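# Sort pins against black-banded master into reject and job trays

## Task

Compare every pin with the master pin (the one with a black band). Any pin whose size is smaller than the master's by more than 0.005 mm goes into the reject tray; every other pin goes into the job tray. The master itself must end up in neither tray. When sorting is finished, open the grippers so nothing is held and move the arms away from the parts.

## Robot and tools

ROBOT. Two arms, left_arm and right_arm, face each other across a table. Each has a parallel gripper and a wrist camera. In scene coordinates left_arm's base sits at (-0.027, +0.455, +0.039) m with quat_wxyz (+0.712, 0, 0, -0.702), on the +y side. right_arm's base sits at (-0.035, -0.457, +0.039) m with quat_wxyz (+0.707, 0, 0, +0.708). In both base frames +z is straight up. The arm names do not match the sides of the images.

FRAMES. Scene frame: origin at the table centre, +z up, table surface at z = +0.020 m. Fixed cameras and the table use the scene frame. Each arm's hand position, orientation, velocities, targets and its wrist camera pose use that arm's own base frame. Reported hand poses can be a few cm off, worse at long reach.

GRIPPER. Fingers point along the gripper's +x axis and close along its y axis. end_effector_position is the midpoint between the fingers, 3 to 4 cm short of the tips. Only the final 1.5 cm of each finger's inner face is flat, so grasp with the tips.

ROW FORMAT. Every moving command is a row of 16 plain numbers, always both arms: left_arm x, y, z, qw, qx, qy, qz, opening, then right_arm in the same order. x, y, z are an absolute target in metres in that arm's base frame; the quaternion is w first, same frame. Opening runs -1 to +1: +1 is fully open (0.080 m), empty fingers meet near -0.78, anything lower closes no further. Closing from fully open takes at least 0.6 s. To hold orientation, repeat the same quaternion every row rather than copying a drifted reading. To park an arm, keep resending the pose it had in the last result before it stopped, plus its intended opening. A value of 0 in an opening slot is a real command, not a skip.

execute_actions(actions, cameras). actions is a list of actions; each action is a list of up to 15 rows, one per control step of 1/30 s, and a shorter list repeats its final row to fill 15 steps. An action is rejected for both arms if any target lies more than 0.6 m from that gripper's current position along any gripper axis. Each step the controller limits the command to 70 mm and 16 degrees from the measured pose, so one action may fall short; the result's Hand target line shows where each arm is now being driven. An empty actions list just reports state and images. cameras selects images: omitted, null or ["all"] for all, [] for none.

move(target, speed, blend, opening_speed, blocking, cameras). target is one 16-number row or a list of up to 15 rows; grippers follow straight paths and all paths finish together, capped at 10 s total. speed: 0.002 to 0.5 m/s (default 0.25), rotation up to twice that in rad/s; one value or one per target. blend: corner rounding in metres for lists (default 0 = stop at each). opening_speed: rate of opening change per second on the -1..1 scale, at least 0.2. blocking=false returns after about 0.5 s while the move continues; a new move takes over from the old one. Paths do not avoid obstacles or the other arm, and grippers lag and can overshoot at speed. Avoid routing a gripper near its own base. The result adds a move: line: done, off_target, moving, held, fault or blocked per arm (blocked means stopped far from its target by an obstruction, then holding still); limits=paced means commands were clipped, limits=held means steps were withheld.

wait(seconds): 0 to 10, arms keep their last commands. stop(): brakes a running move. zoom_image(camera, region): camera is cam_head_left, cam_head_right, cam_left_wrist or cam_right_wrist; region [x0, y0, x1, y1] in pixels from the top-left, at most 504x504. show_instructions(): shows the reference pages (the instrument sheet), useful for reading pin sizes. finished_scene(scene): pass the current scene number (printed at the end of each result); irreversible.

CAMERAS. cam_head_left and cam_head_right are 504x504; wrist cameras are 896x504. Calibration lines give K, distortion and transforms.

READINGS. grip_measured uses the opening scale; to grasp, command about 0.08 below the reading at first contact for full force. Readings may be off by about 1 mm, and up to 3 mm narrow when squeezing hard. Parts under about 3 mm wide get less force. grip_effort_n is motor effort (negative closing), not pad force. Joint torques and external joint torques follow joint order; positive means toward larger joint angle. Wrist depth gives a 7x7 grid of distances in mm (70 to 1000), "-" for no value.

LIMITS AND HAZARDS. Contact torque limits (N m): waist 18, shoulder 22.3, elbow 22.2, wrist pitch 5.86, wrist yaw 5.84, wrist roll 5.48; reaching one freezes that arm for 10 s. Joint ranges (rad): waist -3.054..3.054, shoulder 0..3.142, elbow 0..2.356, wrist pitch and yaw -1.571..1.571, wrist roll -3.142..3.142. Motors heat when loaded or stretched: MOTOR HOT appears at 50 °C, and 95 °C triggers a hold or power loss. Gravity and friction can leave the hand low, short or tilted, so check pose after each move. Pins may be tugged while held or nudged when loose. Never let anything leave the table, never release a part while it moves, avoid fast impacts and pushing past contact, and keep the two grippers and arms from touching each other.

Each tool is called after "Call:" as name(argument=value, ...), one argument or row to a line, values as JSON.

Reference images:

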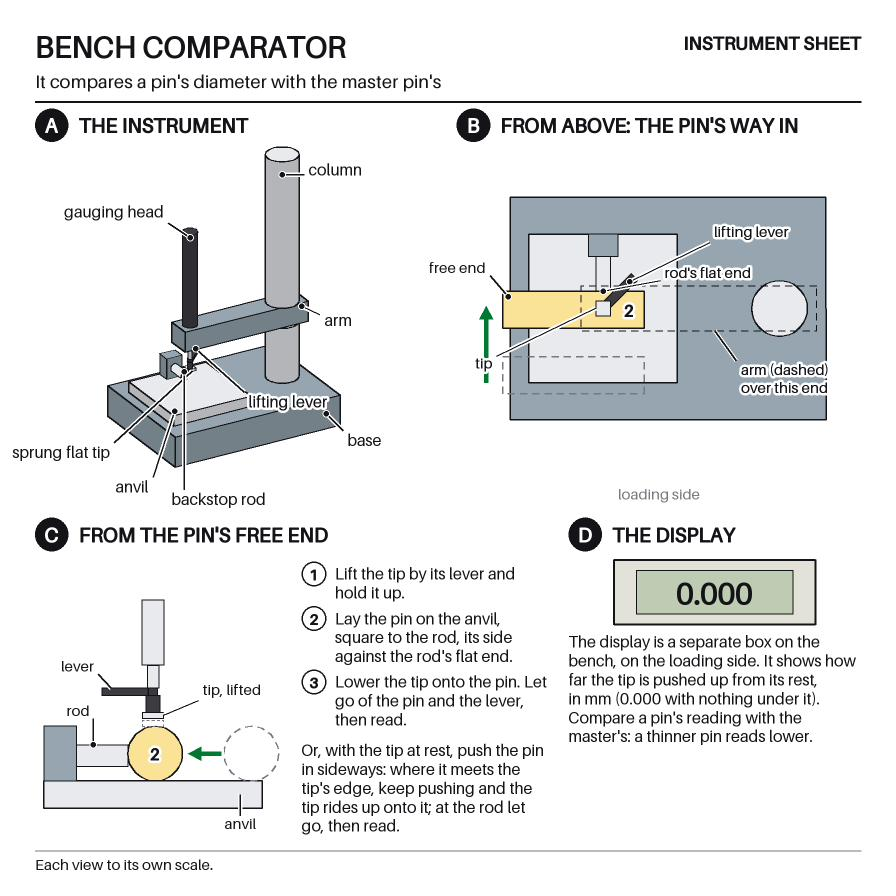

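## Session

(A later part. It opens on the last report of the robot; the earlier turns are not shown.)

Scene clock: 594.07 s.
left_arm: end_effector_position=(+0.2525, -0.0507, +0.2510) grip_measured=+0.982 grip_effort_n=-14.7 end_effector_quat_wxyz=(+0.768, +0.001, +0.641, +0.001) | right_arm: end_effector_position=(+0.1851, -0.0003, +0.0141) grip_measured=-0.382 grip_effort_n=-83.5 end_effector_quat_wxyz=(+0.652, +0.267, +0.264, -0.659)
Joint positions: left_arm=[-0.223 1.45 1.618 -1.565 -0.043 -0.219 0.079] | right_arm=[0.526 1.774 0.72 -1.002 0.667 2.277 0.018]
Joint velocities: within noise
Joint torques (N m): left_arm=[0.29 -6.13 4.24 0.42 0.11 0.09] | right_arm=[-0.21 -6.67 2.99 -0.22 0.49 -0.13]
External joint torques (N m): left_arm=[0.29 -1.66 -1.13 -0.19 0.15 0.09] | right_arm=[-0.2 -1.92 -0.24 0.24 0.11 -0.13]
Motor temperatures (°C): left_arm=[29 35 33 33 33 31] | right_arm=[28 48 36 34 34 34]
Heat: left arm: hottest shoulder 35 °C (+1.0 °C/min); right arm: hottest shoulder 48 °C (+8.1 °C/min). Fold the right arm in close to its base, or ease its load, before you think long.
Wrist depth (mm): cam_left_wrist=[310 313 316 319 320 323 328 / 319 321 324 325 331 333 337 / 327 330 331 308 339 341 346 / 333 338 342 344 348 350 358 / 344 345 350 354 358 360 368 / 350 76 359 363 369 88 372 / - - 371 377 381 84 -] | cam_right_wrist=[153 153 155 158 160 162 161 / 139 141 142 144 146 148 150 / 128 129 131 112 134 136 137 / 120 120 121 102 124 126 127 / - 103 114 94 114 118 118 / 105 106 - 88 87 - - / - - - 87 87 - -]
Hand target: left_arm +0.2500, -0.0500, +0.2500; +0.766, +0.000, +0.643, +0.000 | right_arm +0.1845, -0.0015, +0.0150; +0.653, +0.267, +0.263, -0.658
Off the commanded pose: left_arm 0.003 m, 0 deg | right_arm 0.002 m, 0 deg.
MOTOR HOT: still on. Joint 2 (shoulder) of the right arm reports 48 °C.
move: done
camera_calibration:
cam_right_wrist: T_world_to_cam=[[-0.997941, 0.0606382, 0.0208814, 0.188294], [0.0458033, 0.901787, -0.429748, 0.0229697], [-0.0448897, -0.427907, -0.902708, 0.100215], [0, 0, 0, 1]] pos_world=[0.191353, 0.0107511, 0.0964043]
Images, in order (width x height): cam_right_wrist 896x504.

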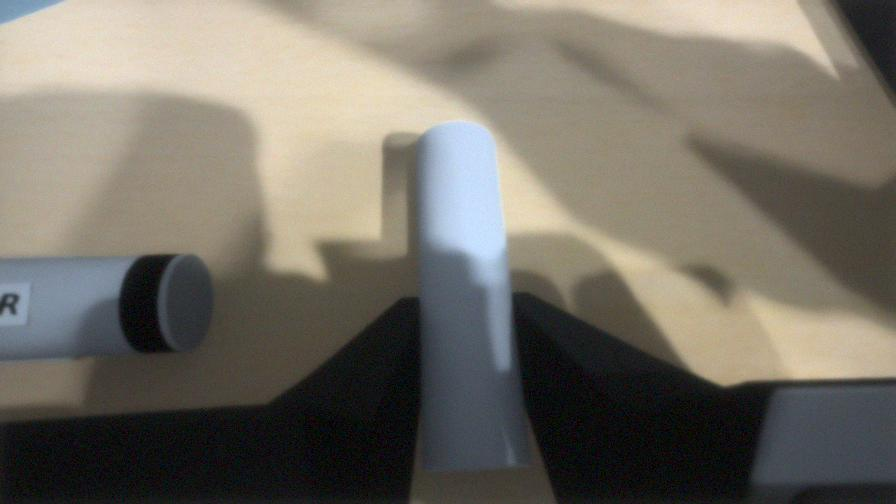

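Call:
move(
  target=[
    [0.25, -0.05, 0.25, 0.7660, 0, 0.6428, 0, 0.98, 0.1845, -0.0015, 0.10, 0.6533,0.2670,0.2628,-0.6577, -0.46],
    [0.25, -0.05, 0.25, 0.7660, 0, 0.6428, 0, 0.98, 0.26, -0.08, 0.13, 0.8365,0.1616,0.3380,-0.3999, -0.46],
    [0.25, -0.05, 0.25, 0.7660, 0, 0.6428, 0, 0.98, 0.3145, -0.1430, 0.085, 0.8365,0.1616,0.3380,-0.3999, -0.46],
    [0.25, -0.05, 0.25, 0.7660, 0, 0.6428, 0, 0.98, 0.3145, -0.1430, 0.061, 0.8365,0.1616,0.3380,-0.3999, -0.46],
  ],
  speed=[0.12,0.25,0.15,0.05],
  blend=[0.01,0.02,0.005,0],
  cameras=["cam_right_wrist"],
)

Scene clock: 601.37 s.
left_arm: end_effector_position=(+0.2525, -0.0507, +0.2510) grip_measured=+0.982 grip_effort_n=-14.7 end_effector_quat_wxyz=(+0.768, +0.001, +0.641, +0.001) | right_arm: end_effector_position=(+0.3161, -0.1425, +0.0651) grip_measured=-0.382 grip_effort_n=-83.5 end_effector_quat_wxyz=(+0.838, +0.164, +0.333, -0.399)
Joint positions: left_arm=[-0.223 1.45 1.618 -1.565 -0.043 -0.219 0.079] | right_arm=[-0.232 1.513 0.654 -0.016 0.455 0.497 0.018]
Joint velocities: within noise
Joint torques (N m): left_arm=[0.3 -6.13 4.23 0.42 0.12 0.09] | right_arm=[-0.2 -5.18 5.43 1.37 0.23 -0.14]
External joint torques (N m): left_arm=[0.32 -1.67 -1.15 -0.2 0.15 0.09] | right_arm=[-0.19 -0.03 -0.17 0.1 0 -0.14]
Motor temperatures (°C): left_arm=[29 35 33 33 33 31] | right_arm=[28 45 36 34 34 34]
Heat: left arm: hottest shoulder 35 °C (+1.0 °C/min); right arm: hottest shoulder 45 °C (+5.1 °C/min).
Wrist depth (mm): cam_left_wrist=[311 314 316 320 321 323 328 / 318 321 324 325 331 334 337 / 327 330 332 308 338 341 347 / 336 337 341 345 349 352 358 / 344 346 351 354 358 360 368 / 350 76 361 364 370 88 373 / - - 372 377 379 84 -] | cam_right_wrist=[201 - - 168 211 214 208 / - - - 155 193 197 199 / 174 103 127 114 179 183 184 / 163 110 121 102 164 170 157 / 153 115 114 94 130 159 156 / - 108 - 88 87 - - / - - - 87 - - -]
Hand target: left_arm +0.2500, -0.0500, +0.2500; +0.766, +0.000, +0.643, +0.000 | right_arm +0.3144, -0.1429, +0.0610; +0.836, +0.162, +0.338, -0.400
Off the commanded pose: left_arm 0.003 m, 0 deg | right_arm 0.004 m, 1 deg.
MOTOR HOT: cleared for the motors of the right arm.
move: done
camera_calibration:
cam_right_wrist: T_world_to_cam=[[-0.80948, -0.587016, 0.0124168, 0.175334], [-0.532454, 0.724998, -0.436887, 0.325239], [0.247458, -0.360263, -0.89943, 0.00825377], [0, 0, 0, 1]] pos_world=[0.313061, -0.129901, 0.14734]
Images, in order (width x height): cam_right_wrist 896x504.

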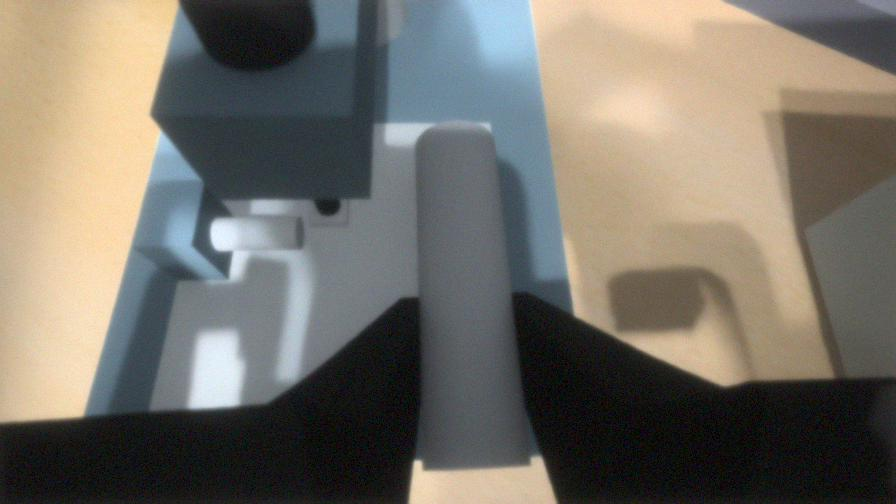

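Call:
move(
  target=[
    [0.25, -0.05, 0.25, 0.7660, 0, 0.6428, 0, 0.98, 0.3145, -0.1430, 0.0595, 0.8365,0.1616,0.3380,-0.3999, -0.46],
    [0.25, -0.05, 0.25, 0.7660, 0, 0.6428, 0, 0.98, 0.3332, -0.1280, 0.0595, 0.8365,0.1616,0.3380,-0.3999, -0.46],
    [0.25, -0.05, 0.25, 0.7660, 0, 0.6428, 0, 0.98, 0.3465, -0.1145, 0.0595, 0.8390,0.1595,0.3390,-0.3940, -0.46],
  ],
  speed=[0.03,0.03,0.02],
  blend=[0,0.003,0],
  cameras=["cam_right_wrist"],
)

Call:
zoom_image(
  camera="cam_right_wrist",
  region=[230, 80, 630, 380],
)

Scene clock: 607.97 s.
left_arm: end_effector_position=(+0.2525, -0.0507, +0.2510) grip_measured=+0.982 grip_effort_n=-14.7 end_effector_quat_wxyz=(+0.768, +0.001, +0.641, +0.001) | right_arm: end_effector_position=(+0.3395, -0.1232, +0.0629) grip_measured=-0.382 grip_effort_n=-83.5 end_effector_quat_wxyz=(+0.835, +0.157, +0.332, -0.410)
Joint positions: left_arm=[-0.223 1.45 1.618 -1.565 -0.043 -0.219 0.079] | right_arm=[-0.13 1.608 0.743 -0.06 0.545 0.588 0.018]
Joint velocities: within noise
Joint torques (N m): left_arm=[0.29 -6.12 4.24 0.42 0.12 0.09] | right_arm=[1.54 -4.88 7.16 1.09 -0.56 0.07]
External joint torques (N m): left_arm=[0.3 -1.62 -1.14 -0.18 0.15 0.09] | right_arm=[1.51 0.94 1.59 -0.11 -0.83 0.07]
Motor temperatures (°C): left_arm=[29 35 33 33 33 31] | right_arm=[28 44 36 35 34 34]
Heat: left arm: hottest shoulder 35 °C (+1.0 °C/min); right arm: hottest shoulder 44 °C (+4.0 °C/min).
Wrist depth (mm): cam_left_wrist=[311 312 316 318 321 323 328 / 318 321 324 325 329 334 338 / 326 330 332 308 339 341 347 / 335 337 341 346 349 351 357 / 344 346 351 354 358 359 368 / 349 76 362 365 367 88 372 / - - 371 376 381 84 -] | cam_right_wrist=[197 202 163 - 212 219 217 / 183 185 153 - 160 201 204 / 170 171 128 96 133 185 189 / 159 160 116 102 125 171 174 / 149 149 114 94 95 158 163 / 142 141 - 88 87 - - / - - - 88 - - -]
Hand target: left_arm +0.2500, -0.0500, +0.2500; +0.766, +0.000, +0.643, +0.000 | right_arm +0.3461, -0.1144, +0.0596; +0.839, +0.160, +0.339, -0.394
Off the commanded pose: left_arm 0.003 m, 0 deg | right_arm 0.012 m, 2 deg.
move: off_target (right_arm)
camera_calibration:
cam_right_wrist: T_world_to_cam=[[-0.819268, -0.572524, 0.0318796, 0.209477], [-0.524544, 0.725832, -0.444996, 0.320622], [0.231632, -0.381294, -0.894965, 0.00992795], [0, 0, 0, 1]] pos_world=[0.337499, -0.109001, 0.144883]
Images, in order (width x height): cam_right_wrist 896x504.

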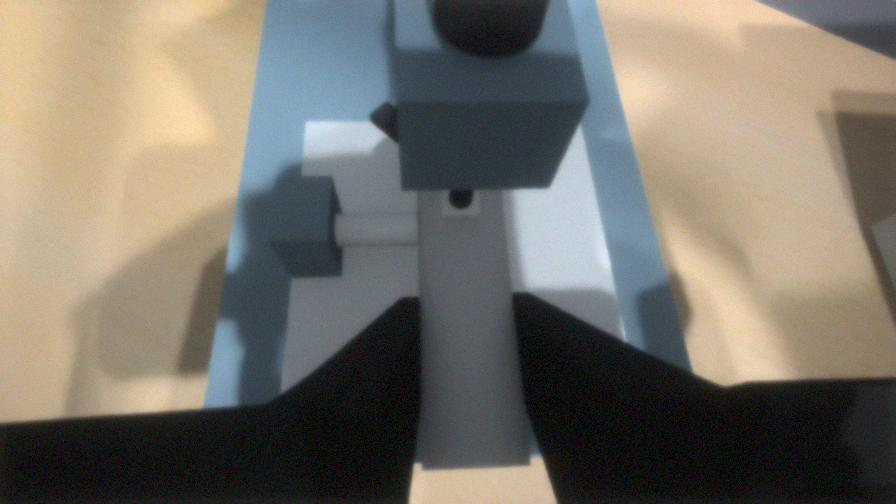

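Scaled by 1.260 from the camera's 896x504 image, which has a finer 1280x720 frame.

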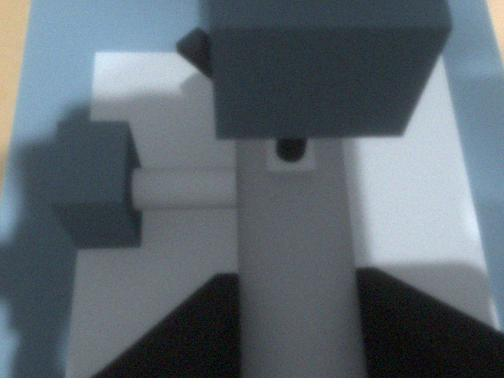

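Call:
move(
  target=[
    [0.25, -0.05, 0.25, 0.7660, 0, 0.6428, 0, 0.98, 0.3412, -0.1210, 0.0610, 0.8360,0.1570,0.3330,-0.4070, -0.46],
    [0.25, -0.05, 0.25, 0.7660, 0, 0.6428, 0, 0.98, 0.3412, -0.1210, 0.0610, 0.8360,0.1570,0.3330,-0.4070, 0.0],
    [0.25, -0.05, 0.25, 0.7660, 0, 0.6428, 0, 0.98, 0.309, -0.0815, 0.11, 0.8370,0.1560,0.3330,-0.4060, 0.0],
    [0.25, -0.05, 0.25, 0.7660, 0, 0.6428, 0, 0.98, 0.2650, -0.0720, 0.185, 0.7442,0.2310,0.3084,-0.5461, 0.0],
  ],
  speed=[0.02,0.02,0.08,0.25],
  blend=[0,0,0.01,0],
  opening_speed=0.6,
  cameras=["cam_right_wrist"],
)

Call:
zoom_image(
  camera="cam_right_wrist",
  region=[660, 105, 770, 185],
)

Call:
zoom_image(
  camera="cam_right_wrist",
  region=[180, 140, 420, 380],
)

Scene clock: 619.13 s.
left_arm: end_effector_position=(+0.2525, -0.0507, +0.2510) grip_measured=+0.982 grip_effort_n=-14.7 end_effector_quat_wxyz=(+0.768, +0.001, +0.641, +0.001) | right_arm: end_effector_position=(+0.2628, -0.0725, +0.1834) grip_measured=-0.004 grip_effort_n=14.7 end_effector_quat_wxyz=(+0.743, +0.231, +0.311, -0.545)
Joint positions: left_arm=[-0.223 1.45 1.618 -1.565 -0.043 -0.219 0.079] | right_arm=[0.121 1.374 1.114 -1.131 0.759 1.318 0.035]
Joint velocities: within noise
Joint torques (N m): left_arm=[0.29 -6.12 4.24 0.42 0.11 0.09] | right_arm=[0.22 -4.5 7.44 0.37 0.61 0.12]
External joint torques (N m): left_arm=[0.28 -1.61 -1.17 -0.2 0.16 0.09] | right_arm=[0.22 -0.13 1.61 -0.17 0.15 0.12]
Motor temperatures (°C): left_arm=[29 35 33 33 33 31] | right_arm=[28 42 37 35 34 34]
Heat: left arm: hottest shoulder 35 °C (+1.0 °C/min); right arm: hottest shoulder 42 °C (+0.0 °C/min).
Wrist depth (mm): cam_left_wrist=[311 314 316 319 321 323 328 / 318 320 324 325 332 334 338 / 326 330 332 308 339 341 346 / 336 338 341 346 349 351 357 / 344 345 351 355 357 358 368 / 350 76 361 364 369 88 371 / - - 371 376 379 84 -] | cam_right_wrist=[354 142 366 365 255 239 257 / 329 292 302 344 248 250 332 / 307 281 264 320 269 266 309 / 288 282 246 294 295 292 306 / 270 270 97 279 93 289 290 / 258 - - 264 82 - - / - - - 250 - - -]
Hand target: left_arm +0.2500, -0.0500, +0.2500; +0.766, +0.000, +0.643, +0.000 | right_arm +0.2650, -0.0720, +0.1850; +0.744, +0.231, +0.308, -0.546
Off the commanded pose: left_arm 0.003 m, 0 deg | right_arm 0.003 m, 0 deg.
move: done
camera_calibration:
cam_right_wrist: T_world_to_cam=[[-0.9681, -0.24984, 0.0190565, 0.236683], [-0.235876, 0.883047, -0.405698, 0.225499], [0.084532, -0.397251, -0.913808, 0.195812], [0, 0, 0, 1]] pos_world=[0.26577, -0.062207, 0.265909]
Images, in order (width x height): cam_right_wrist 896x504.

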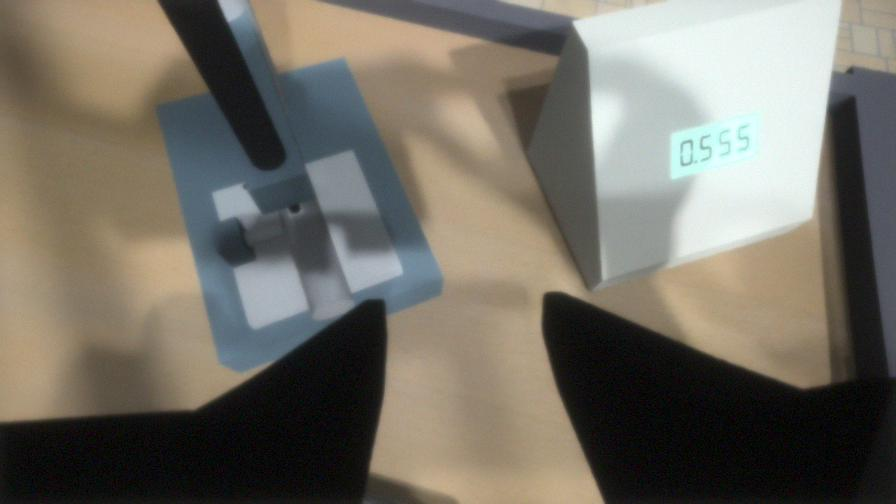

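Scaled by 4.582 from the camera's 896x504 image, which has a finer 1280x720 frame.

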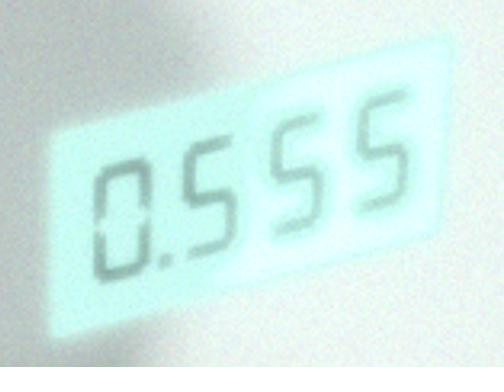

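Scaled by 2.100 from the camera's 896x504 image, which has a finer 1280x720 frame.

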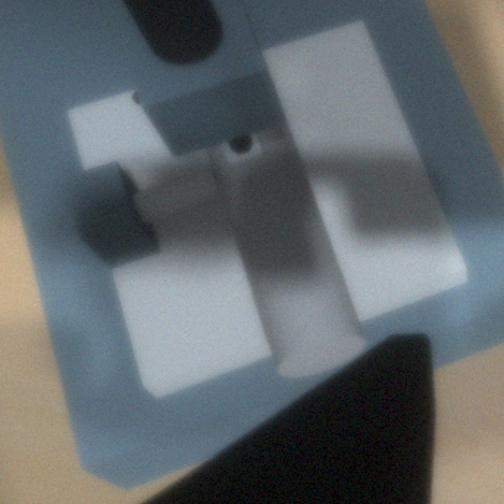

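Call:
move(
  target=[
    [0.25, -0.05, 0.25, 0.7660, 0, 0.6428, 0, 0.98, 0.307, -0.084, 0.11, 0.8360,0.1605,0.3365,-0.4030, 0.0],
    [0.25, -0.05, 0.25, 0.7660, 0, 0.6428, 0, 0.98, 0.3358, -0.1258, 0.0585, 0.8360,0.1605,0.3365,-0.4030, 0.0],
    [0.25, -0.05, 0.25, 0.7660, 0, 0.6428, 0, 0.98, 0.3358, -0.1258, 0.0585, 0.8360,0.1605,0.3365,-0.4030, -0.46],
    [0.25, -0.05, 0.25, 0.7660, 0, 0.6428, 0, 0.98, 0.3066, -0.1492, 0.0610, 0.8360,0.1605,0.3365,-0.4030, -0.46],
    [0.25, -0.05, 0.25, 0.7660, 0, 0.6428, 0, 0.98, 0.3066, -0.1492, 0.12, 0.8360,0.1605,0.3365,-0.4030, -0.46],
  ],
  speed=[0.2,0.06,0.04,0.05,0.12],
  blend=[0.01,0,0,0.003,0],
  opening_speed=0.6,
  cameras=["cam_right_wrist"],
)

Scene clock: 638.57 s.
left_arm: end_effector_position=(+0.2525, -0.0507, +0.2510) grip_measured=+0.982 grip_effort_n=-14.7 end_effector_quat_wxyz=(+0.768, +0.001, +0.641, +0.001) | right_arm: end_effector_position=(+0.3024, -0.1473, +0.1087) grip_measured=-0.382 grip_effort_n=-83.5 end_effector_quat_wxyz=(+0.830, +0.158, +0.352, -0.403)
Joint positions: left_arm=[-0.223 1.45 1.618 -1.565 -0.043 -0.219 0.079] | right_arm=[-0.26 1.382 0.762 -0.287 0.443 0.471 0.018]
Joint velocities: within noise
Joint torques (N m): left_arm=[0.29 -6.12 4.24 0.42 0.12 0.09] | right_arm=[-0.15 -7.53 8.45 1.23 0.3 -0.05]
External joint torques (N m): left_arm=[0.29 -1.69 -1.16 -0.21 0.16 0.09] | right_arm=[-0.14 -2.76 2.23 -0.02 0.06 -0.06]
Motor temperatures (°C): left_arm=[29 35 33 33 33 31] | right_arm=[28 40 38 35 34 34]
Heat: left arm: hottest shoulder 35 °C (+0.0 °C/min); right arm: hottest shoulder 40 °C (-11.1 °C/min).
Wrist depth (mm): cam_left_wrist=[311 314 317 319 322 323 329 / 319 321 324 325 330 333 337 / 327 330 332 308 339 341 346 / 335 338 341 345 348 351 358 / 344 344 350 356 358 359 369 / 350 76 361 365 369 88 371 / - - 373 375 380 84 -] | cam_right_wrist=[- - 119 259 261 246 - / 223 - 124 206 246 248 236 / 212 - 102 110 229 234 141 / 200 139 148 101 215 213 145 / 189 154 154 93 201 198 137 / 181 153 - 88 87 - - / - - - 86 - - -]
Hand target: left_arm +0.2500, -0.0500, +0.2500; +0.766, +0.000, +0.643, +0.000 | right_arm +0.3064, -0.1492, +0.1200; +0.836, +0.160, +0.336, -0.403
Off the commanded pose: left_arm 0.003 m, 0 deg | right_arm 0.012 m, 2 deg.
move: off_target (right_arm)
camera_calibration:
cam_right_wrist: T_world_to_cam=[[-0.810175, -0.58452, 0.0441864, 0.158055], [-0.548493, 0.729327, -0.408947, 0.342869], [0.206811, -0.355555, -0.911488, 0.0633791], [0, 0, 0, 1]] pos_world=[0.303006, -0.135143, 0.191001]
Images, in order (width x height): cam_right_wrist 896x504.

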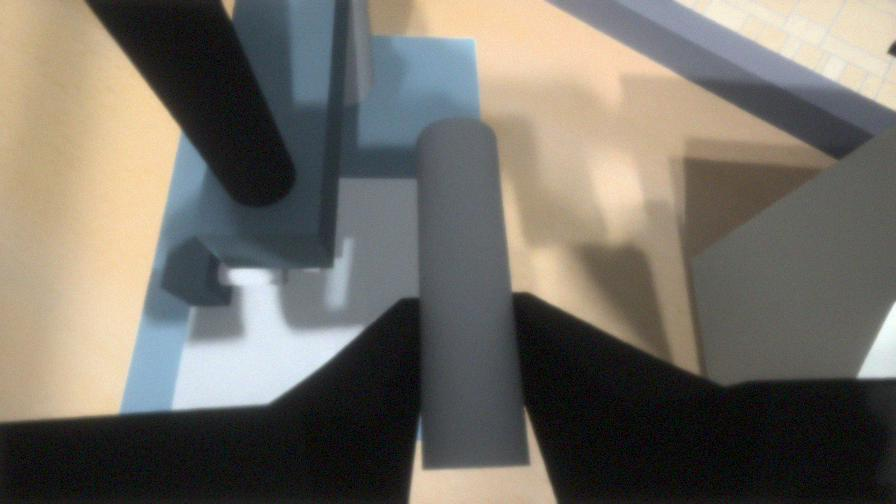

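Call:
move(
  target=[
    [0.25, -0.05, 0.25, 0.7660, 0, 0.6428, 0, 0.98, 0.30, 0.02, 0.14, 0.9272,0,0.3746,0, -0.46],
    [0.25, -0.05, 0.25, 0.7660, 0, 0.6428, 0, 0.98, 0.455, 0.234, 0.10, 0.9272,0,0.3746,0, -0.46],
  ],
  speed=[0.3,0.25],
  blend=[0.03,0],
  cameras=["cam_right_wrist"],
)

Scene clock: 645.47 s.
left_arm: end_effector_position=(+0.2525, -0.0507, +0.2510) grip_measured=+0.982 grip_effort_n=-14.7 end_effector_quat_wxyz=(+0.768, +0.001, +0.641, +0.001) | right_arm: end_effector_position=(+0.4502, +0.2325, +0.0950) grip_measured=-0.382 grip_effort_n=-83.5 end_effector_quat_wxyz=(+0.924, -0.005, +0.382, +0.002)
Joint positions: left_arm=[-0.223 1.45 1.618 -1.565 -0.043 -0.219 0.079] | right_arm=[0.595 2.022 1.427 -0.282 0.408 0.434 0.018]
Joint velocities: within noise
Joint torques (N m): left_arm=[0.29 -6.13 4.24 0.42 0.12 0.09] | right_arm=[-0.1 -10.7 8.66 1.26 0.46 0.14]
External joint torques (N m): left_arm=[0.28 -1.62 -1.19 -0.21 0.16 0.09] | right_arm=[-0.18 -1.2 2.46 0.01 0.26 0.14]
Motor temperatures (°C): left_arm=[29 35 33 33 33 31] | right_arm=[28 40 39 35 34 34]
Heat: left arm: hottest shoulder 35 °C (+0.0 °C/min); right arm: hottest shoulder 40 °C (-11.1 °C/min).
Wrist depth (mm): cam_left_wrist=[311 313 315 319 321 323 329 / 318 322 325 324 330 334 337 / 327 330 332 308 340 341 347 / 335 338 342 345 348 350 357 / 343 346 351 354 357 359 368 / 350 76 360 364 367 88 372 / - - 371 375 381 84 -] | cam_right_wrist=[- 218 222 224 231 235 203 / - 203 207 212 216 219 215 / 188 191 191 110 195 203 208 / 177 179 178 101 184 192 189 / 168 170 169 93 171 178 180 / 161 162 - 88 87 - - / - - - 87 - - -]
Hand target: left_arm +0.2500, -0.0500, +0.2500; +0.766, +0.000, +0.643, +0.000 | right_arm +0.4550, +0.2339, +0.1001; +0.927, +0.000, +0.374, +0.000
Off the commanded pose: left_arm 0.003 m, 0 deg | right_arm 0.007 m, 1 deg.
move: done
camera_calibration:
cam_right_wrist: T_world_to_cam=[[-0.0426663, -0.99864, 0.0299697, 0.25248], [-0.908879, 0.0263401, -0.416228, 0.467761], [0.414872, -0.0449977, -0.908766, -0.0107564], [0, 0, 0, 1]] pos_world=[0.440373, 0.239331, 0.177354]
Images, in order (width x height): cam_right_wrist 896x504.

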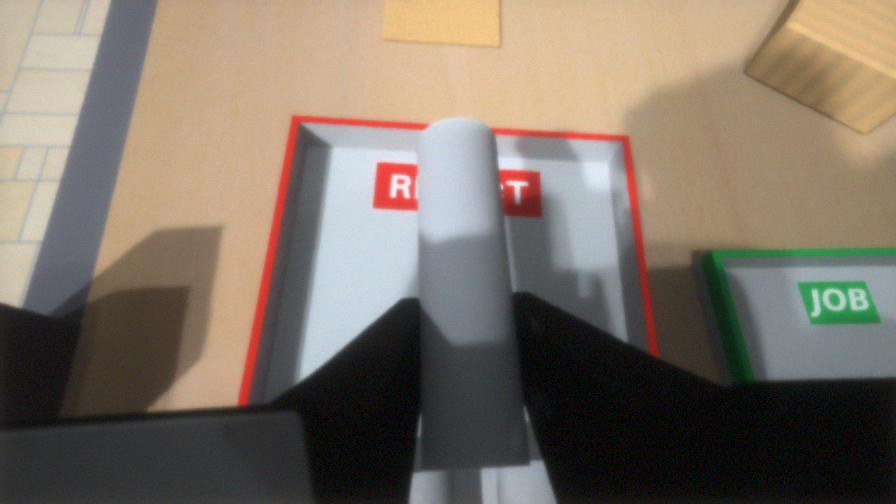

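Call:
move(
  target=[
    [0.25, -0.05, 0.25, 0.7660, 0, 0.6428, 0, 0.98, 0.466, 0.235, 0.045, 0.9272,0,0.3746,0, -0.46],
    [0.25, -0.05, 0.25, 0.7660, 0, 0.6428, 0, 0.98, 0.466, 0.235, 0.032, 0.9272,0,0.3746,0, -0.46],
  ],
  speed=[0.1,0.05],
  blend=[0.002,0],
  cameras=["cam_right_wrist"],
)

Call:
move(
  target=[
    [0.25, -0.05, 0.25, 0.7660, 0, 0.6428, 0, 0.98, 0.466, 0.235, 0.026, 0.9272,0,0.3746,0, -0.46],
  ],
  speed=0.03,
  cameras=["cam_right_wrist"],
)

Scene clock: 651.20 s.
left_arm: end_effector_position=(+0.2525, -0.0507, +0.2510) grip_measured=+0.982 grip_effort_n=-14.7 end_effector_quat_wxyz=(+0.768, +0.001, +0.641, +0.001) | right_arm: end_effector_position=(+0.4662, +0.2365, +0.0377) grip_measured=-0.382 grip_effort_n=-83.5 end_effector_quat_wxyz=(+0.928, +0.004, +0.372, +0.001)
Joint positions: left_arm=[-0.223 1.45 1.618 -1.565 -0.043 -0.219 0.079] | right_arm=[0.583 2.162 1.38 -0.066 0.405 0.432 0.018]
Joint velocities: within noise
Joint torques (N m): left_arm=[0.3 -6.12 4.24 0.42 0.12 0.09] | right_arm=[-0.18 -10.61 5.83 1.46 0.24 -0.13]
External joint torques (N m): left_arm=[0.31 -1.59 -1.16 -0.18 0.15 0.09] | right_arm=[-0.18 -0.53 -0.02 0.16 0.03 -0.13]
Motor temperatures (°C): left_arm=[29 35 33 33 33 31] | right_arm=[28 41 41 36 34 34]
Heat: left arm: hottest shoulder 35 °C (+0.0 °C/min); right arm: hottest shoulder 41 °C (-7.1 °C/min).
Wrist depth (mm): cam_left_wrist=[311 314 317 319 320 322 328 / 319 321 325 326 330 334 336 / 326 330 331 308 340 341 346 / 335 339 341 345 349 350 357 / 344 345 351 355 357 359 367 / 350 76 361 364 369 88 371 / - - 371 375 379 84 -] | cam_right_wrist=[150 150 135 155 157 159 160 / 138 139 138 139 140 141 149 / 129 128 129 111 132 131 138 / 121 118 121 101 123 124 124 / 114 112 113 93 115 118 118 / 109 - - 88 87 - - / - - - 86 - - -]
Hand target: left_arm +0.2500, -0.0500, +0.2500; +0.766, +0.000, +0.643, +0.000 | right_arm +0.4659, +0.2349, +0.0320; +0.927, +0.000, +0.375, +0.000
Off the commanded pose: left_arm 0.003 m, 0 deg | right_arm 0.006 m, 1 deg.
move: done
camera_calibration:
cam_right_wrist: T_world_to_cam=[[-0.0512392, -0.998592, 0.013717, 0.263451], [-0.899014, 0.0401397, -0.436075, 0.451179], [0.434911, -0.0346759, -0.899806, -0.0813508], [0, 0, 0, 1]] pos_world=[0.454496, 0.242149, 0.119935]
Images, in order (width x height): cam_right_wrist 896x504.

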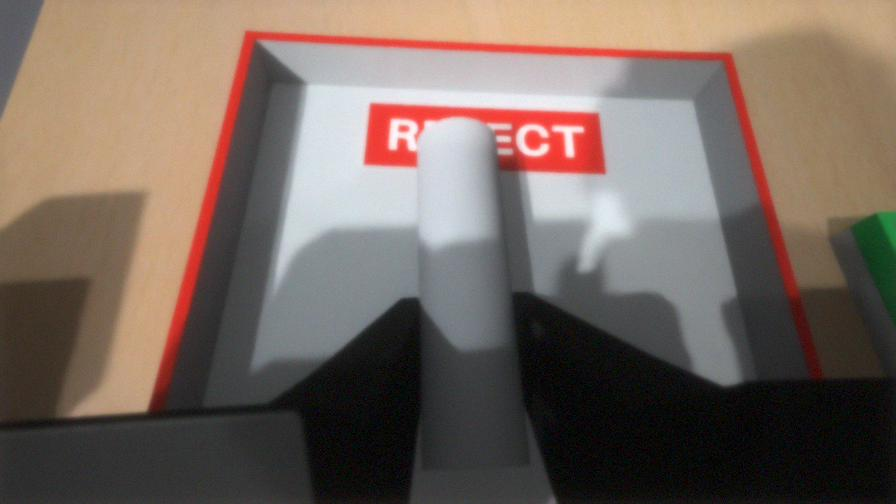

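Scene clock: 651.97 s.
left_arm: end_effector_position=(+0.2525, -0.0507, +0.2510) grip_measured=+0.982 grip_effort_n=-14.7 end_effector_quat_wxyz=(+0.768, +0.001, +0.641, +0.001) | right_arm: end_effector_position=(+0.4675, +0.2374, +0.0360) grip_measured=-0.382 grip_effort_n=-83.5 end_effector_quat_wxyz=(+0.930, +0.006, +0.367, +0.003)
Joint positions: left_arm=[-0.223 1.45 1.618 -1.565 -0.043 -0.219 0.079] | right_arm=[0.583 2.169 1.375 -0.045 0.405 0.432 0.018]
Joint velocities: within noise
Joint torques (N m): left_arm=[0.3 -6.13 4.23 0.42 0.11 0.09] | right_arm=[-0.18 -9.96 5.49 1.37 0.23 -0.13]
External joint torques (N m): left_arm=[0.29 -1.55 -1.2 -0.18 0.15 0.09] | right_arm=[-0.09 0.03 -0.26 0.08 0.02 -0.13]
Motor temperatures (°C): left_arm=[29 35 33 33 33 31] | right_arm=[28 42 41 36 34 34]
Heat: left arm: hottest shoulder 35 °C (+0.0 °C/min); right arm: hottest shoulder 42 °C (-6.0 °C/min).
Wrist depth (mm): cam_left_wrist=[310 312 317 319 321 322 327 / 319 321 325 325 330 333 337 / 326 329 331 308 339 341 346 / 334 338 340 345 349 350 358 / 344 346 349 355 358 358 366 / 350 76 359 364 369 88 372 / - - 372 376 380 84 -] | cam_right_wrist=[151 152 153 155 157 158 160 / 139 140 137 137 139 139 147 / 129 128 129 110 131 130 137 / 121 118 121 101 122 122 121 / 114 112 113 93 114 117 117 / 109 - - 88 87 - - / - - - 86 - - -]
Hand target: left_arm +0.2500, -0.0500, +0.2500; +0.766, +0.000, +0.643, +0.000 | right_arm +0.4659, +0.2350, +0.0262; +0.927, +0.000, +0.375, +0.000
Off the commanded pose: left_arm 0.003 m, 0 deg | right_arm 0.010 m, 1 deg.
move: off_target (right_arm)
camera_calibration:
cam_right_wrist: T_world_to_cam=[[-0.0513333, -0.998654, 0.00738509, 0.264695], [-0.895092, 0.0427278, -0.443829, 0.449399], [0.442916, -0.0293936, -0.896081, -0.0885883], [0, 0, 0, 1]] pos_world=[0.455078, 0.242533, 0.118119]
Images, in order (width x height): cam_right_wrist 896x504.

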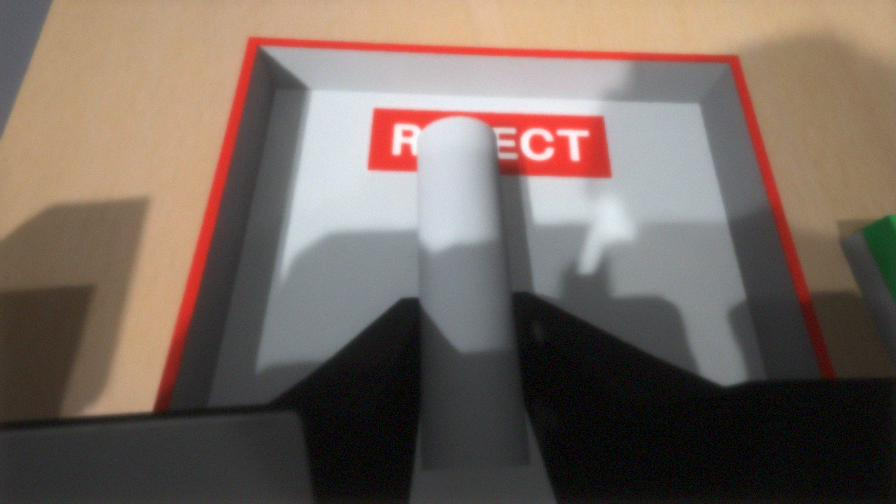

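Call:
move(
  target=[
    [0.25, -0.05, 0.25, 0.7660, 0, 0.6428, 0, 0.98, 0.466, 0.235, 0.0325, 0.9272,0,0.3746,0, -0.46],
    [0.25, -0.05, 0.25, 0.7660, 0, 0.6428, 0, 0.98, 0.466, 0.235, 0.0325, 0.9272,0,0.3746,0, -0.1],
    [0.25, -0.05, 0.25, 0.7660, 0, 0.6428, 0, 0.98, 0.420, 0.235, 0.079, 0.9272,0,0.3746,0, -0.1],
    [0.25, -0.05, 0.25, 0.7660, 0, 0.6428, 0, 0.98, 0.30, 0.08, 0.13, 0.9272,0,0.3746,0, 0.0],
    [0.25, -0.05, 0.25, 0.7660, 0, 0.6428, 0, 0.98, 0.21, -0.033, 0.08, 0.9272,0,0.3746,0, 0.0],
  ],
  speed=[0.03,0.03,0.08,0.3,0.3],
  blend=[0,0,0.01,0.03,0],
  opening_speed=0.5,
  cameras=["cam_right_wrist","cam_head_left"],
)

Scene clock: 668.23 s.
left_arm: end_effector_position=(+0.2525, -0.0507, +0.2510) grip_measured=+0.982 grip_effort_n=-14.7 end_effector_quat_wxyz=(+0.768, +0.001, +0.641, +0.001) | right_arm: end_effector_position=(+0.2111, -0.0333, +0.0814) grip_measured=-0.004 grip_effort_n=14.7 end_effector_quat_wxyz=(+0.927, +0.000, +0.374, -0.001)
Joint positions: left_arm=[-0.223 1.45 1.618 -1.565 -0.043 -0.219 0.079] | right_arm=[-0.311 0.651 0.294 -0.435 -0.22 -0.217 0.035]
Joint velocities: within noise
Joint torques (N m): left_arm=[0.3 -6.13 4.24 0.42 0.12 0.09] | right_arm=[-0.22 -1.72 6.54 1.13 -0.23 -0.12]
External joint torques (N m): left_arm=[0.28 -1.61 -1.17 -0.19 0.16 0.09] | right_arm=[-0.22 -1.09 -0.14 -0.26 -0.12 -0.12]
Motor temperatures (°C): left_arm=[29 35 33 33 33 31] | right_arm=[28 44 41 36 34 34]
Heat: left arm: hottest shoulder 35 °C (+0.0 °C/min); right arm: hottest shoulder 44 °C (+0.0 °C/min).
Wrist depth (mm): cam_left_wrist=[311 314 316 319 321 323 328 / 319 321 323 324 330 333 337 / 327 330 331 309 340 342 347 / 335 339 343 345 347 352 358 / 343 346 349 354 358 358 368 / 350 76 360 364 369 88 373 / - - 372 377 379 84 -] | cam_right_wrist=[225 227 231 233 206 182 182 / 204 210 212 215 213 181 179 / 198 199 199 194 201 195 196 / 185 186 186 182 187 188 188 / 174 174 97 171 93 176 177 / 166 - - 165 90 - - / - - - 156 156 - -]
Hand target: left_arm +0.2500, -0.0500, +0.2500; +0.766, +0.000, +0.643, +0.000 | right_arm +0.2100, -0.0330, +0.0800; +0.927, +0.000, +0.375, +0.000
Off the commanded pose: left_arm 0.003 m, 0 deg | right_arm 0.002 m, 0 deg.
move: done; blend cut to 0 m at target 4
camera_calibration:
cam_right_wrist: T_world_to_cam=[[-0.053555, -0.998328, 0.0217296, -0.0197972], [-0.901717, 0.0390006, -0.430565, 0.251863], [0.428998, -0.0426529, -0.902298, 0.0606675], [0, 0, 0, 1]] pos_world=[0.200023, -0.0269993, 0.163614]
Images, in order (width x height): cam_head_left 504x504, cam_right_wrist 896x504.

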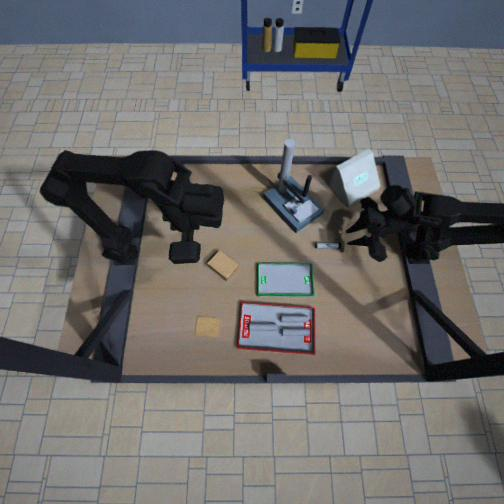

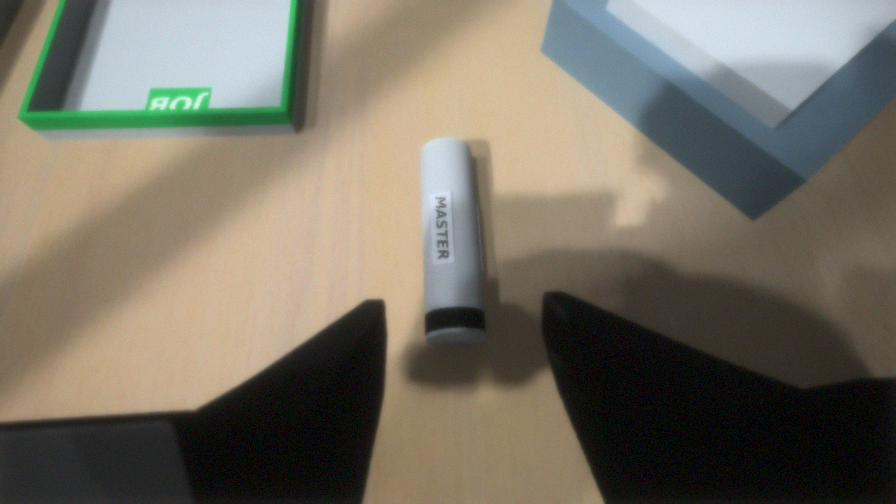

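Call:
move(
  target=[
    [0.25, -0.05, 0.25, 0.7660, 0, 0.6428, 0, 0.98, 0.2500, -0.0330, 0.0175, 0.9272,0,0.3746,0, 0.0],
  ],
  speed=0.08,
  cameras=["cam_right_wrist"],
)

Scene clock: 675.13 s.
left_arm: end_effector_position=(+0.2525, -0.0507, +0.2510) grip_measured=+0.982 grip_effort_n=-14.7 end_effector_quat_wxyz=(+0.768, +0.001, +0.641, +0.001) | right_arm: end_effector_position=(+0.2520, -0.0338, +0.0205) grip_measured=-0.004 grip_effort_n=14.7 end_effector_quat_wxyz=(+0.929, -0.002, +0.371, +0.000)
Joint positions: left_arm=[-0.223 1.45 1.618 -1.565 -0.043 -0.219 0.079] | right_arm=[-0.232 1.169 0.162 0.234 -0.166 -0.164 0.035]
Joint velocities: within noise
Joint torques (N m): left_arm=[0.29 -6.12 4.24 0.42 0.11 0.09] | right_arm=[0.22 -2.33 4.98 1.43 0.02 0.13]
External joint torques (N m): left_arm=[0.29 -1.61 -1.19 -0.21 0.16 0.09] | right_arm=[0.23 -0.02 -0.3 0.02 0.1 0.13]
Motor temperatures (°C): left_arm=[29 35 33 33 33 31] | right_arm=[28 42 40 36 34 34]
Heat: left arm: hottest shoulder 35 °C (+0.0 °C/min); right arm: hottest shoulder 42 °C (-1.0 °C/min).
Wrist depth (mm): cam_left_wrist=[311 314 316 319 322 322 329 / 318 321 324 325 330 334 337 / 327 329 332 308 339 341 346 / 335 338 341 345 347 351 358 / 344 345 350 354 357 360 367 / 349 76 360 365 368 88 371 / - - 371 376 381 84 -] | cam_right_wrist=[146 146 151 152 153 138 116 / 134 136 140 141 141 140 122 / 129 129 130 109 131 132 130 / 122 120 121 101 122 123 123 / 113 113 113 95 103 117 115 / 108 108 - 91 96 - - / - - - 100 100 - -]
Hand target: left_arm +0.2500, -0.0500, +0.2500; +0.766, +0.000, +0.643, +0.000 | right_arm +0.2500, -0.0330, +0.0176; +0.927, +0.000, +0.375, +0.000
Off the commanded pose: left_arm 0.003 m, 0 deg | right_arm 0.004 m, 1 deg.
move: done
camera_calibration:
cam_right_wrist: T_world_to_cam=[[-0.0493489, -0.998484, 0.0243668, -0.0179177], [-0.898244, 0.0337008, -0.438204, 0.261634], [0.436719, -0.0435122, -0.898545, -0.0138378], [0, 0, 0, 1]] pos_world=[0.24017, -0.02731, 0.102652]
Images, in order (width x height): cam_right_wrist 896x504.

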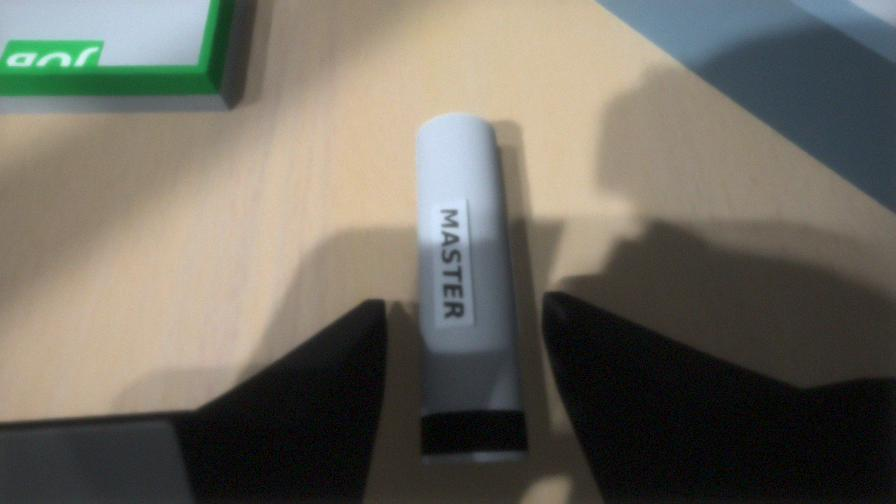

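Call:
move(
  target=[
    [0.25, -0.05, 0.25, 0.7660, 0, 0.6428, 0, 0.98, 0.2515, -0.0325, 0.0160, 0.9272,0,0.3746,0, 0.0],
    [0.25, -0.05, 0.25, 0.7660, 0, 0.6428, 0, 0.98, 0.2515, -0.0325, 0.0160, 0.9272,0,0.3746,0, -0.46],
    [0.25, -0.05, 0.25, 0.7660, 0, 0.6428, 0, 0.98, 0.2515, -0.0325, 0.12, 0.9272,0,0.3746,0, -0.46],
    [0.25, -0.05, 0.25, 0.7660, 0, 0.6428, 0, 0.98, 0.27, -0.09, 0.13, 0.8365,0.1616,0.3380,-0.3999, -0.46],
    [0.25, -0.05, 0.25, 0.7660, 0, 0.6428, 0, 0.98, 0.3145, -0.1430, 0.085, 0.8365,0.1616,0.3380,-0.3999, -0.46],
    [0.25, -0.05, 0.25, 0.7660, 0, 0.6428, 0, 0.98, 0.3145, -0.1430, 0.061, 0.8365,0.1616,0.3380,-0.3999, -0.46],
  ],
  speed=[0.05,0.05,0.12,0.25,0.15,0.05],
  blend=[0,0,0.02,0.02,0.005,0],
  opening_speed=0.6,
  cameras=["cam_right_wrist"],
)

Scene clock: 692.43 s.
left_arm: end_effector_position=(+0.2525, -0.0507, +0.2510) grip_measured=+0.982 grip_effort_n=-14.7 end_effector_quat_wxyz=(+0.768, +0.001, +0.641, +0.001) | right_arm: end_effector_position=(+0.3152, -0.1422, +0.0630) grip_measured=-0.382 grip_effort_n=-83.5 end_effector_quat_wxyz=(+0.837, +0.163, +0.336, -0.399)
Joint positions: left_arm=[-0.223 1.45 1.618 -1.565 -0.043 -0.219 0.079] | right_arm=[-0.232 1.517 0.652 -0.017 0.455 0.496 0.018]
Joint velocities: within noise
Joint torques (N m): left_arm=[0.29 -6.13 4.24 0.42 0.12 0.09] | right_arm=[-0.2 -5.6 5.61 1.45 0.27 -0.13]
External joint torques (N m): left_arm=[0.28 -1.59 -1.2 -0.2 0.16 0.09] | right_arm=[-0.21 -0.37 -0.04 0.17 0.04 -0.13]
Motor temperatures (°C): left_arm=[29 35 33 33 33 31] | right_arm=[28 39 40 38 33 34]
Heat: left arm: hottest shoulder 35 °C (+0.0 °C/min); right arm: hottest elbow 40 °C (+2.0 °C/min).
Wrist depth (mm): cam_left_wrist=[311 314 315 319 322 323 328 / 319 321 324 325 332 334 337 / 326 331 332 309 339 342 346 / 336 339 343 346 349 350 358 / 344 345 349 356 357 359 367 / 350 76 360 366 367 88 371 / - - 371 376 379 84 -] | cam_right_wrist=[- - - 163 206 210 206 / - - - 152 188 194 195 / 169 102 125 108 176 180 181 / 158 107 118 100 162 167 157 / 149 111 111 92 127 157 154 / - 105 - 87 - - - / - - - 133 - - -]
Hand target: left_arm +0.2500, -0.0500, +0.2500; +0.766, +0.000, +0.643, +0.000 | right_arm +0.3145, -0.1430, +0.0609; +0.836, +0.162, +0.338, -0.400
Off the commanded pose: left_arm 0.003 m, 0 deg | right_arm 0.002 m, 0 deg.
move: done
camera_calibration:
cam_right_wrist: T_world_to_cam=[[-0.808934, -0.587654, 0.0169788, 0.174242], [-0.536096, 0.725492, -0.431582, 0.324435], [0.241303, -0.358224, -0.901914, 0.00903613], [0, 0, 0, 1]] pos_world=[0.312698, -0.129744, 0.145212]
Images, in order (width x height): cam_right_wrist 896x504.

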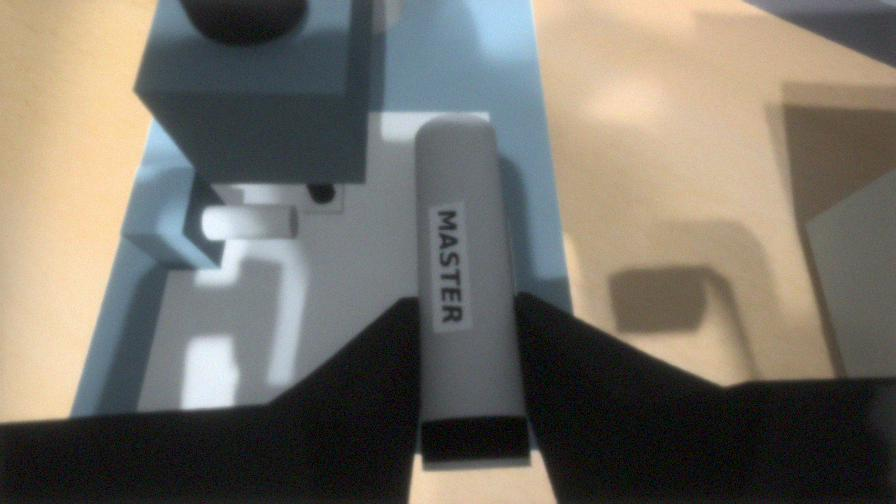

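Call:
move(
  target=[
    [0.25, -0.05, 0.25, 0.7660, 0, 0.6428, 0, 0.98, 0.3100, -0.1375, 0.0640, 0.8365,0.1616,0.3380,-0.3999, -0.46],
    [0.25, -0.05, 0.25, 0.7660, 0, 0.6428, 0, 0.98, 0.3100, -0.1375, 0.0585, 0.8365,0.1616,0.3380,-0.3999, -0.46],
    [0.25, -0.05, 0.25, 0.7660, 0, 0.6428, 0, 0.98, 0.3287, -0.1225, 0.0585, 0.8365,0.1616,0.3380,-0.3999, -0.46],
    [0.25, -0.05, 0.25, 0.7660, 0, 0.6428, 0, 0.98, 0.3420, -0.1092, 0.0585, 0.8390,0.1595,0.3390,-0.3940, -0.46],
  ],
  speed=[0.04,0.03,0.03,0.02],
  blend=[0,0,0.003,0],
  cameras=["cam_right_wrist"],
)

Call:
zoom_image(
  camera="cam_right_wrist",
  region=[230, 80, 630, 380],
)

Scene clock: 701.73 s.
left_arm: end_effector_position=(+0.2525, -0.0507, +0.2510) grip_measured=+0.982 grip_effort_n=-14.7 end_effector_quat_wxyz=(+0.768, +0.001, +0.641, +0.001) | right_arm: end_effector_position=(+0.3349, -0.1176, +0.0615) grip_measured=-0.382 grip_effort_n=-83.5 end_effector_quat_wxyz=(+0.835, +0.156, +0.334, -0.409)
Joint positions: left_arm=[-0.223 1.45 1.618 -1.565 -0.043 -0.219 0.079] | right_arm=[-0.113 1.593 0.724 -0.067 0.553 0.602 0.018]
Joint velocities: within noise
Joint torques (N m): left_arm=[0.29 -6.13 4.24 0.42 0.12 0.09] | right_arm=[1.51 -4.75 7.16 1.2 -0.51 0.13]
External joint torques (N m): left_arm=[0.29 -1.64 -1.12 -0.18 0.16 0.09] | right_arm=[1.51 0.94 1.62 0.01 -0.79 0.12]
Motor temperatures (°C): left_arm=[29 35 33 33 33 31] | right_arm=[28 38 40 39 33 34]
Heat: left arm: hottest shoulder 35 °C (+0.0 °C/min); right arm: hottest elbow 40 °C (+1.0 °C/min).
Wrist depth (mm): cam_left_wrist=[311 314 317 319 320 323 328 / 319 321 323 325 330 334 337 / 327 330 331 308 340 341 346 / 336 338 341 345 348 351 358 / 344 345 351 354 357 360 367 / 351 76 360 365 368 88 370 / - - 372 378 380 84 -] | cam_right_wrist=[196 200 161 - 211 218 218 / 180 183 148 - 157 200 203 / 168 169 111 109 134 183 188 / 157 157 117 100 124 170 172 / 148 147 111 92 94 157 162 / 141 140 - 87 87 - - / - - - 133 - - -]
Hand target: left_arm +0.2500, -0.0500, +0.2500; +0.766, +0.000, +0.643, +0.000 | right_arm +0.3416, -0.1092, +0.0587; +0.839, +0.160, +0.339, -0.394
Off the commanded pose: left_arm 0.003 m, 0 deg | right_arm 0.011 m, 2 deg.
move: off_target (right_arm)
camera_calibration:
cam_right_wrist: T_world_to_cam=[[-0.81768, -0.574699, 0.0334701, 0.208158], [-0.527612, 0.724891, -0.442897, 0.314305], [0.23027, -0.379807, -0.895947, 0.0125518], [0, 0, 0, 1]] pos_world=[0.333148, -0.103442, 0.143484]
Images, in order (width x height): cam_right_wrist 896x504.

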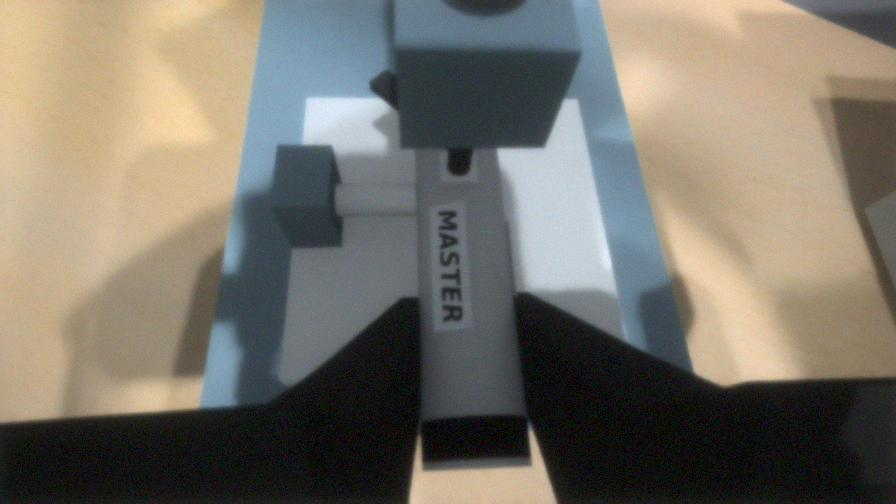

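Scaled by 1.260 from the camera's 896x504 image, which has a finer 1280x720 frame.

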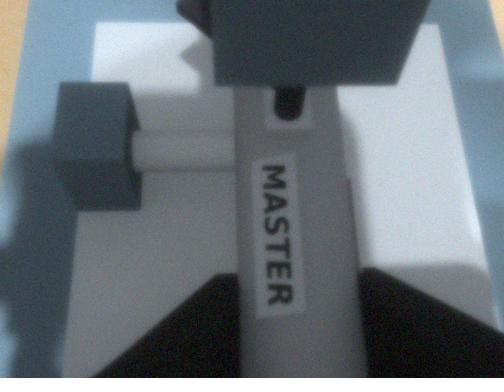

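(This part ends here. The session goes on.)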